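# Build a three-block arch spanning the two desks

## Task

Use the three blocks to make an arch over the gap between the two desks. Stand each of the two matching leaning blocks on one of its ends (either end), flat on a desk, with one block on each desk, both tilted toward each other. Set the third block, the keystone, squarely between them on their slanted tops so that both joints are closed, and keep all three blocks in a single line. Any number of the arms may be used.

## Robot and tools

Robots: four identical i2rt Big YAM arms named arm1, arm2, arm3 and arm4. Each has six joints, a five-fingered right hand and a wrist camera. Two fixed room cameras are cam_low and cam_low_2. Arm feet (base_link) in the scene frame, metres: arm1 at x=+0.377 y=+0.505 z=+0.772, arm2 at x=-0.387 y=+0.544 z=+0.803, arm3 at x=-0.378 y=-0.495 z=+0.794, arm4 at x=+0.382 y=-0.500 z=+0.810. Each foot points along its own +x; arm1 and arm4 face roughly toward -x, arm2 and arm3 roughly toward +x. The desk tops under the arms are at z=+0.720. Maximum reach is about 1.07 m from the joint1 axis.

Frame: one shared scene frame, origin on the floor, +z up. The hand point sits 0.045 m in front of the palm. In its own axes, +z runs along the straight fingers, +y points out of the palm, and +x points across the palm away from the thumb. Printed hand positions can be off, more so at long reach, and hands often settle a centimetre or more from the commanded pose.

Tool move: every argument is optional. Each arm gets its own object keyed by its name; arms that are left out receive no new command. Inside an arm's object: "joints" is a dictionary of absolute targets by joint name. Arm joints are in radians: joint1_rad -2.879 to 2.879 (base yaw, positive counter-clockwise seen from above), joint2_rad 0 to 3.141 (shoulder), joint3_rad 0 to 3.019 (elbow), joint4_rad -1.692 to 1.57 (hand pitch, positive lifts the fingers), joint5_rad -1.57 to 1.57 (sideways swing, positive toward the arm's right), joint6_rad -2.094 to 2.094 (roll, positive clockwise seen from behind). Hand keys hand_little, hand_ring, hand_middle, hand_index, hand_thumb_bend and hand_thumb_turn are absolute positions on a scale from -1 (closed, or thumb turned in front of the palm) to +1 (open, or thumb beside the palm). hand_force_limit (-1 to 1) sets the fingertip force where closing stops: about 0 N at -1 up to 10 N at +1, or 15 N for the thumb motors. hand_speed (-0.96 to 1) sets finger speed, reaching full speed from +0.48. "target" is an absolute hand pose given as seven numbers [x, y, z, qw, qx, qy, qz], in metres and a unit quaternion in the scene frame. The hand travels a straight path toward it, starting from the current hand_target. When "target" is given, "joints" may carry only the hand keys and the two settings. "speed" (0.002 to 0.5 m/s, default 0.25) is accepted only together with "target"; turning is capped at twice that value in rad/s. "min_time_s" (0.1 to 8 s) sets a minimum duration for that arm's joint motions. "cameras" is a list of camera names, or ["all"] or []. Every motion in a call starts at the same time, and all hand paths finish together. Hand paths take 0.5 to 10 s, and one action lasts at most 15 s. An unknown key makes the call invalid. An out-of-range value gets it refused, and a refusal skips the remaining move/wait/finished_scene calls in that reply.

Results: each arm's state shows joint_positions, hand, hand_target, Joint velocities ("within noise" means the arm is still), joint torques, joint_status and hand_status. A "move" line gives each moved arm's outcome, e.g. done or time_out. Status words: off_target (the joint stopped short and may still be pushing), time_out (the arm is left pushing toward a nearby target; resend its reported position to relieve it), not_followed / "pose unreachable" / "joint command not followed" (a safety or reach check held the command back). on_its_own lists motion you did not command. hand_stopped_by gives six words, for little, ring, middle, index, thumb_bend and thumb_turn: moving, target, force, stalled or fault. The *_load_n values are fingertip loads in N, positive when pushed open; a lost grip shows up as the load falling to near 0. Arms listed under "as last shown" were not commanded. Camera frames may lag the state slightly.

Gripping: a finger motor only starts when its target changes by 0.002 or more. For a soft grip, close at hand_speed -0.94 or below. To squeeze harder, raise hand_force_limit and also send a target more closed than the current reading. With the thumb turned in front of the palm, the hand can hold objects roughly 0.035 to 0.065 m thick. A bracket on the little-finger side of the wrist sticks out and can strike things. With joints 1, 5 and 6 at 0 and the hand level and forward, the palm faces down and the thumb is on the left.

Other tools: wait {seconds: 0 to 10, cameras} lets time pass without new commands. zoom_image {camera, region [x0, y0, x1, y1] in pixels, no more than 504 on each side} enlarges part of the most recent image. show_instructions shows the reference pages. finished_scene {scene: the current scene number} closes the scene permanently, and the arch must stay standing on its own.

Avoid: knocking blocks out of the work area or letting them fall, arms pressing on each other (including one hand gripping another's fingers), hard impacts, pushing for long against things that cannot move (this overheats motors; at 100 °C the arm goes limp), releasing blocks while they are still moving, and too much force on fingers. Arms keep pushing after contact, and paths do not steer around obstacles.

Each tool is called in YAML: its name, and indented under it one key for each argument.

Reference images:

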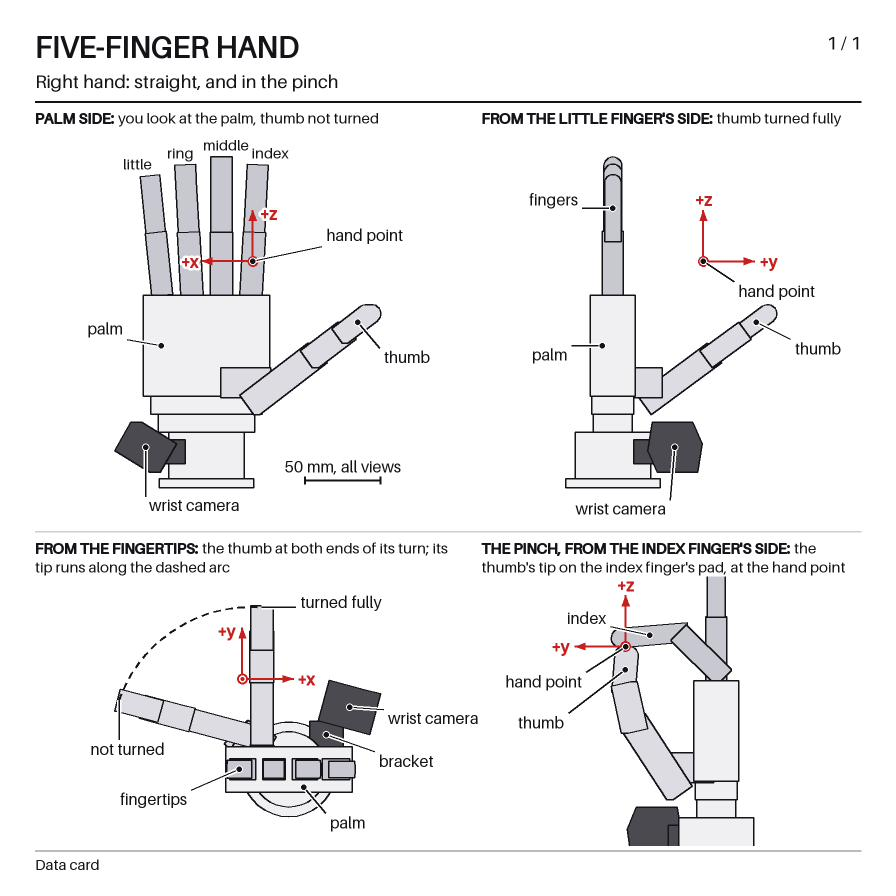

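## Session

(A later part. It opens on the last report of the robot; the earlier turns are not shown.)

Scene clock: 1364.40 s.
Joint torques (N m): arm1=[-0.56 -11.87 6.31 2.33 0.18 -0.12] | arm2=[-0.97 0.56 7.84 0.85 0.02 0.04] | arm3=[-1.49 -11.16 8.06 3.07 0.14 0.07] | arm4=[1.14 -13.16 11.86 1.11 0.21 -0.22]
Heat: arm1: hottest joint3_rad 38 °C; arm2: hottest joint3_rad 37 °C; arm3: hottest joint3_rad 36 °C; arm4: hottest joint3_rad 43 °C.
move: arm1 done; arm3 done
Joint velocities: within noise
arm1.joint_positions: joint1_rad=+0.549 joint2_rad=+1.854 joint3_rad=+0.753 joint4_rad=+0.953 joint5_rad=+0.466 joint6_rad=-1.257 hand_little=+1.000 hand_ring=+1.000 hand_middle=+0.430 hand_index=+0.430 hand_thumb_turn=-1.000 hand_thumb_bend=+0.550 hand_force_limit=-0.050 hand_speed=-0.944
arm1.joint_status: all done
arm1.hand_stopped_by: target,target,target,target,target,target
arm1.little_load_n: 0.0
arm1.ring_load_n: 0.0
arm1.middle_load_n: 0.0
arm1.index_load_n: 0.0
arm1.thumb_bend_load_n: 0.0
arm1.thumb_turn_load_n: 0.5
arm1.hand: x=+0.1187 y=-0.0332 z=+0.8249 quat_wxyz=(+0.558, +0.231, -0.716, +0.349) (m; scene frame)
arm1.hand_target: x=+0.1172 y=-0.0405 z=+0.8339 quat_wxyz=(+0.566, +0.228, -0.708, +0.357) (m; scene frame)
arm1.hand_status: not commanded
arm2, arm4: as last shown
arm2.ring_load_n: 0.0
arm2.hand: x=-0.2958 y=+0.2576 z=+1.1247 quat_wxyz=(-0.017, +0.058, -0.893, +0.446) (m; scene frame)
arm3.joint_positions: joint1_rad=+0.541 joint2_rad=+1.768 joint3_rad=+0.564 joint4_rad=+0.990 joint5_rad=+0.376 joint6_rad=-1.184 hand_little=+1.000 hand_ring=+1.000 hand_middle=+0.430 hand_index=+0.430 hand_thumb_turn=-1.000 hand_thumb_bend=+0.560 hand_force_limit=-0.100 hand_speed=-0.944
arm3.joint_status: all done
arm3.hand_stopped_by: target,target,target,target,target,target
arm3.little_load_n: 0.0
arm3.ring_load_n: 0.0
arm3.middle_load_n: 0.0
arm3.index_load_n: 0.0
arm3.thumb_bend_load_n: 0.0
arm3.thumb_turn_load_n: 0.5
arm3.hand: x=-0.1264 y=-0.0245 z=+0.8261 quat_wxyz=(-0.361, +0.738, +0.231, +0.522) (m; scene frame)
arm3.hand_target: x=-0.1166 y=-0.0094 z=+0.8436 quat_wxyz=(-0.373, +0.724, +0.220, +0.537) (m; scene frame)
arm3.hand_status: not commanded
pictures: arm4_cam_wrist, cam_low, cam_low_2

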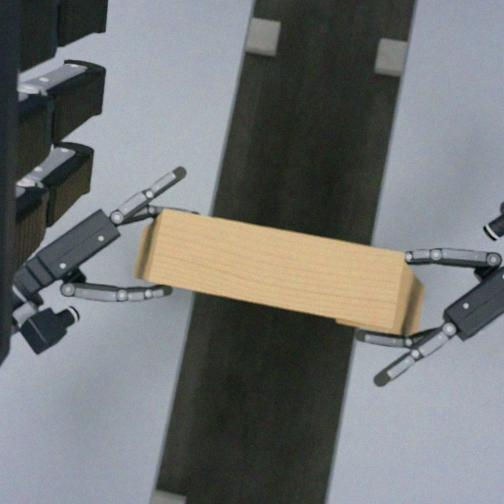

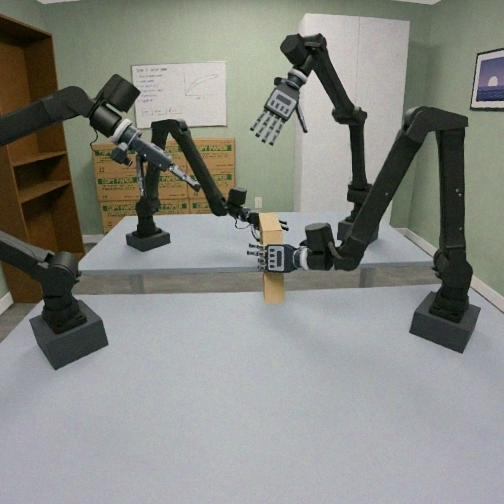

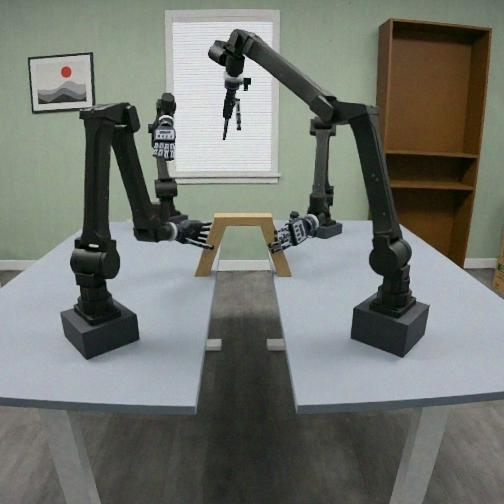

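move:
  arm1: {"joints": {"hand_index": 0.9, "hand_middle": 0.9, "hand_thumb_bend": 1.0, "hand_speed": -0.8}}
  arm3: {"joints": {"hand_index": 0.9, "hand_middle": 0.9, "hand_thumb_bend": 1.0, "hand_speed": -0.8}}
  cameras: ["arm4_cam_wrist", "cam_low_2", "cam_low"]

zoom_image:
  camera: "arm4_cam_wrist"
  region: [90, 150, 490, 400]

zoom_image:
  camera: "cam_low_2"
  region: [190, 200, 310, 285]

Scene clock: 1391.13 s.
Joint torques (N m): arm1=[-0.73 -11.75 6.32 2.28 0.17 -0.12] | arm2=[-0.85 0.44 7.82 0.9 0.02 0.04] | arm3=[-1.49 -11.05 8.03 3 0.14 0.09] | arm4=[1.26 -12.86 11.99 1.13 0.2 -0.25]
Heat: arm1: hottest joint3_rad 38 °C; arm2: hottest joint3_rad 36 °C; arm3: hottest joint3_rad 35 °C; arm4: hottest joint3_rad 45 °C.
move: arm1 done; arm3 done
Joint velocities: within noise
arm1.joint_positions: joint1_rad=+0.549 joint2_rad=+1.854 joint3_rad=+0.753 joint4_rad=+0.954 joint5_rad=+0.466 joint6_rad=-1.258 hand_little=+1.000 hand_ring=+1.000 hand_middle=+0.900 hand_index=+0.900 hand_thumb_turn=-1.000 hand_thumb_bend=+1.000 hand_force_limit=-0.050 hand_speed=-0.800
arm1.joint_status: all done
arm1.hand_stopped_by: target,target,target,target,target,target
arm1.little_load_n: 0.0
arm1.ring_load_n: 0.0
arm1.middle_load_n: 0.0
arm1.index_load_n: 0.0
arm1.thumb_bend_load_n: 0.0
arm1.thumb_turn_load_n: 0.0
arm1.hand: x=+0.1186 y=-0.0333 z=+0.8253 quat_wxyz=(+0.559, +0.231, -0.716, +0.350) (m; scene frame)
arm1.hand_target: x=+0.1172 y=-0.0405 z=+0.8339 quat_wxyz=(+0.566, +0.228, -0.708, +0.357) (m; scene frame)
arm1.hand_status: not commanded
arm2, arm4: as last shown
arm2.ring_load_n: 0.5
arm3.joint_positions: joint1_rad=+0.541 joint2_rad=+1.768 joint3_rad=+0.564 joint4_rad=+0.992 joint5_rad=+0.376 joint6_rad=-1.186 hand_little=+1.000 hand_ring=+1.000 hand_middle=+0.900 hand_index=+0.900 hand_thumb_turn=-1.000 hand_thumb_bend=+1.000 hand_force_limit=-0.100 hand_speed=-0.800
arm3.joint_status: all done
arm3.hand_stopped_by: target,target,target,target,target,target
arm3.little_load_n: 0.0
arm3.ring_load_n: 0.0
arm3.middle_load_n: 0.0
arm3.index_load_n: 0.0
arm3.thumb_bend_load_n: 0.0
arm3.thumb_turn_load_n: 0.0
arm3.hand: x=-0.1263 y=-0.0244 z=+0.8265 quat_wxyz=(-0.361, +0.737, +0.232, +0.523) (m; scene frame)
arm3.hand_target: x=-0.1166 y=-0.0094 z=+0.8436 quat_wxyz=(-0.373, +0.724, +0.220, +0.537) (m; scene frame)
arm3.hand_status: not commanded
pictures: arm4_cam_wrist, cam_low, cam_low_2

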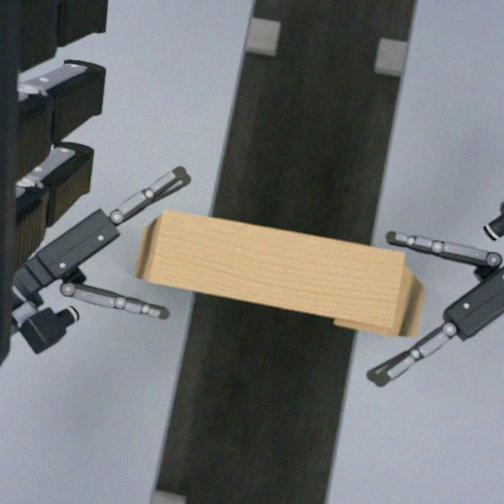

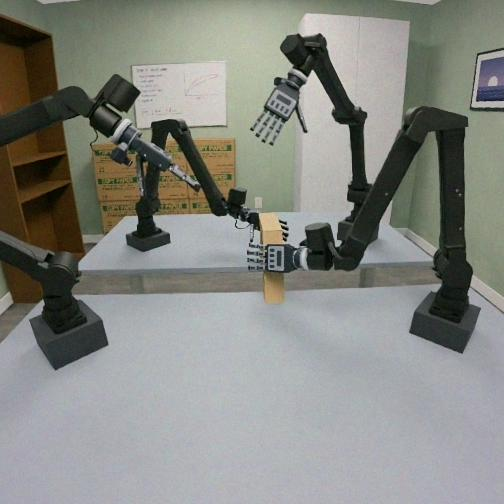

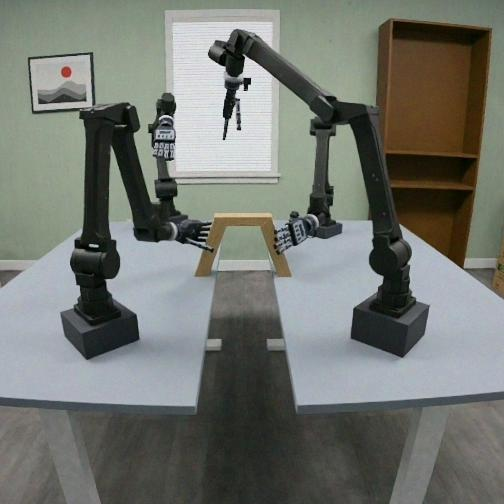

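Scaled by 1.260 from the camera's 504x504 image, which has a finer 720x720 frame.

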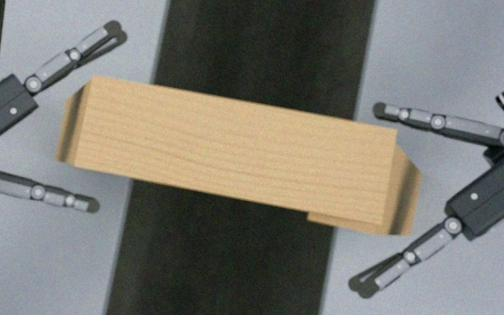

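Scaled by 4.200 from the camera's 504x504 image, which has a finer 720x720 frame.

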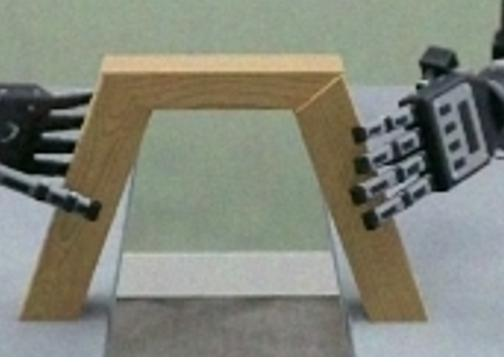

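move:
  arm1: {"target": [0.225, -0.035, 0.870, 0.5663, 0.2279, -0.7073, 0.3569], "speed": 0.07}
  arm3: {"target": [-0.205, 0.000, 0.870, 0.3733, -0.7231, -0.2203, -0.5372], "speed": 0.07}
  cameras: ["arm4_cam_wrist", "cam_low_2", "cam_low"]

zoom_image:
  camera: "arm4_cam_wrist"
  region: [90, 150, 490, 400]

zoom_image:
  camera: "cam_low_2"
  region: [190, 200, 310, 285]

Scene clock: 1413.20 s.
Joint torques (N m): arm1=[0.03 -12.75 4.9 1.21 0.23 0.08] | arm2=[-1.03 0.5 7.83 0.84 0.03 0.05] | arm3=[0.21 -13.1 7.42 1.5 0.27 0.22] | arm4=[1.44 -13.1 11.97 1.17 0.2 -0.21]
Heat: arm1: hottest joint3_rad 37 °C; arm2: hottest joint3_rad 35 °C; arm3: hottest joint3_rad 34 °C; arm4: hottest joint3_rad 46 °C.
move: arm1 done; arm3 off_target
Joint velocities: within noise
arm1.joint_positions: joint1_rad=+0.788 joint2_rad=+1.743 joint3_rad=+0.739 joint4_rad=+0.869 joint5_rad=+0.708 joint6_rad=-1.241 hand_little=+1.000 hand_ring=+1.000 hand_middle=+0.900 hand_index=+0.900 hand_thumb_turn=-1.000 hand_thumb_bend=+1.000 hand_force_limit=-0.050 hand_speed=-0.800
arm1.joint_status: not commanded
arm1.hand_stopped_by: target,target,target,target,target,target
arm1.little_load_n: 0.0
arm1.ring_load_n: 0.0
arm1.middle_load_n: 0.0
arm1.index_load_n: 0.0
arm1.thumb_bend_load_n: 0.0
arm1.thumb_turn_load_n: 0.0
arm1.hand: x=+0.2205 y=-0.0386 z=+0.8668 quat_wxyz=(+0.569, +0.229, -0.707, +0.353) (m; scene frame)
arm1.hand_target: x=+0.2250 y=-0.0350 z=+0.8698 quat_wxyz=(+0.566, +0.228, -0.707, +0.357) (m; scene frame)
arm1.hand_status: done (0.007 m and 0.6 deg from the pose sent, 0.115 m and 1.6 deg at the start)
arm2, arm4: as last shown
arm2.ring_load_n: 0.0
arm3.joint_positions: joint1_rad=+0.755 joint2_rad=+1.692 joint3_rad=+0.564 joint4_rad=+0.906 joint5_rad=+0.602 joint6_rad=-1.160 hand_little=+1.000 hand_ring=+1.000 hand_middle=+0.900 hand_index=+0.900 hand_thumb_turn=-1.000 hand_thumb_bend=+1.000 hand_force_limit=-0.100 hand_speed=-0.800
arm3.joint_status: not commanded
arm3.hand_stopped_by: target,target,target,target,target,target
arm3.little_load_n: 0.0
arm3.ring_load_n: 0.0
arm3.middle_load_n: 0.0
arm3.index_load_n: 0.0
arm3.thumb_bend_load_n: 0.0
arm3.thumb_turn_load_n: 0.0
arm3.hand: x=-0.2010 y=-0.0138 z=+0.8505 quat_wxyz=(-0.354, +0.732, +0.232, +0.534) (m; scene frame)
arm3.hand_target: x=-0.2051 y=-0.0005 z=+0.8701 quat_wxyz=(-0.374, +0.723, +0.220, +0.537) (m; scene frame)
arm3.hand_status: off_target (0.024 m and 2.8 deg from the pose sent, 0.093 m and 3.0 deg at the start)
arm4.index_load_n: -0.5
pictures: arm4_cam_wrist, cam_low, cam_low_2

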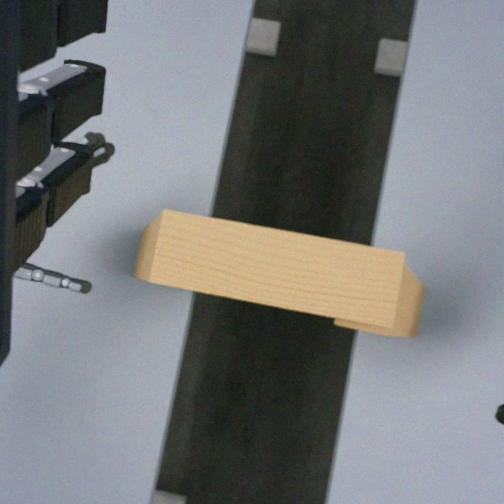

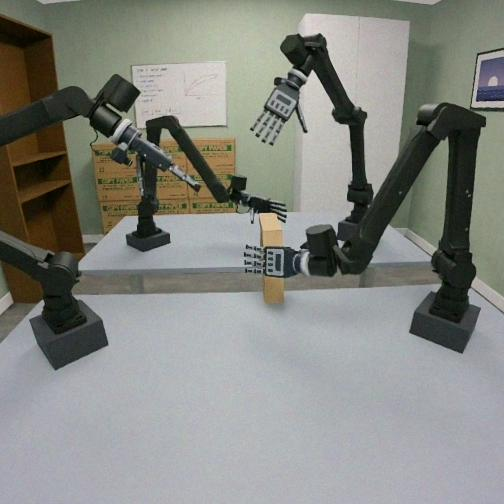

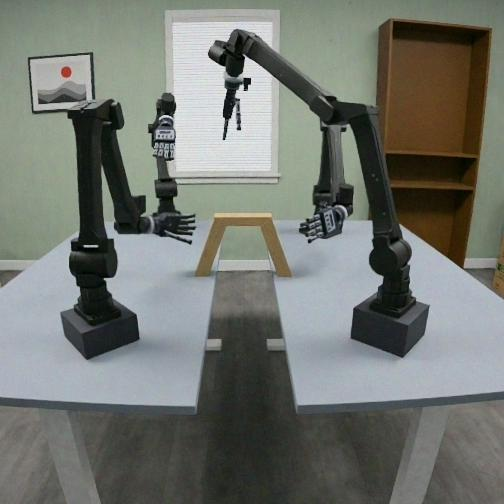

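Scaled by 1.260 from the camera's 504x504 image, which has a finer 720x720 frame.

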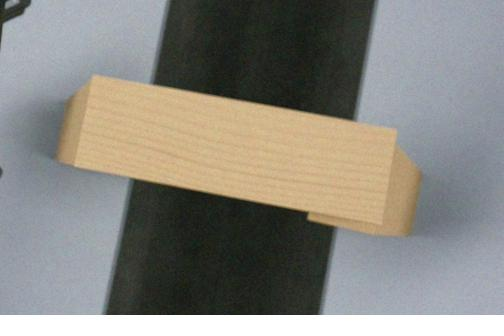

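Scaled by 4.200 from the camera's 504x504 image, which has a finer 720x720 frame.

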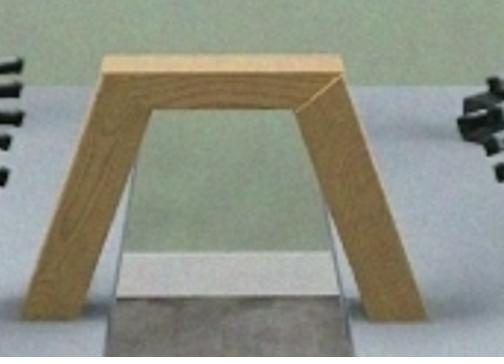

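zoom_image:
  camera: "arm4_cam_wrist"
  region: [320, 230, 440, 350]

zoom_image:
  camera: "arm4_cam_wrist"
  region: [120, 190, 240, 310]

Scaled by 4.200 from the camera's 504x504 image, which has a finer 720x720 frame.

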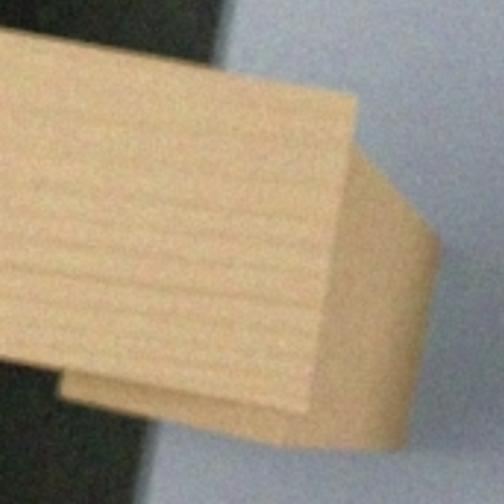

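Scaled by 4.200 from the camera's 504x504 image, which has a finer 720x720 frame.

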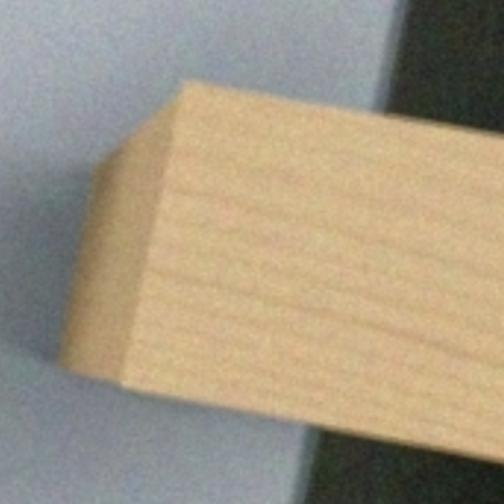

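finished_scene:
  scene: 2

The scene is finished: the task was done.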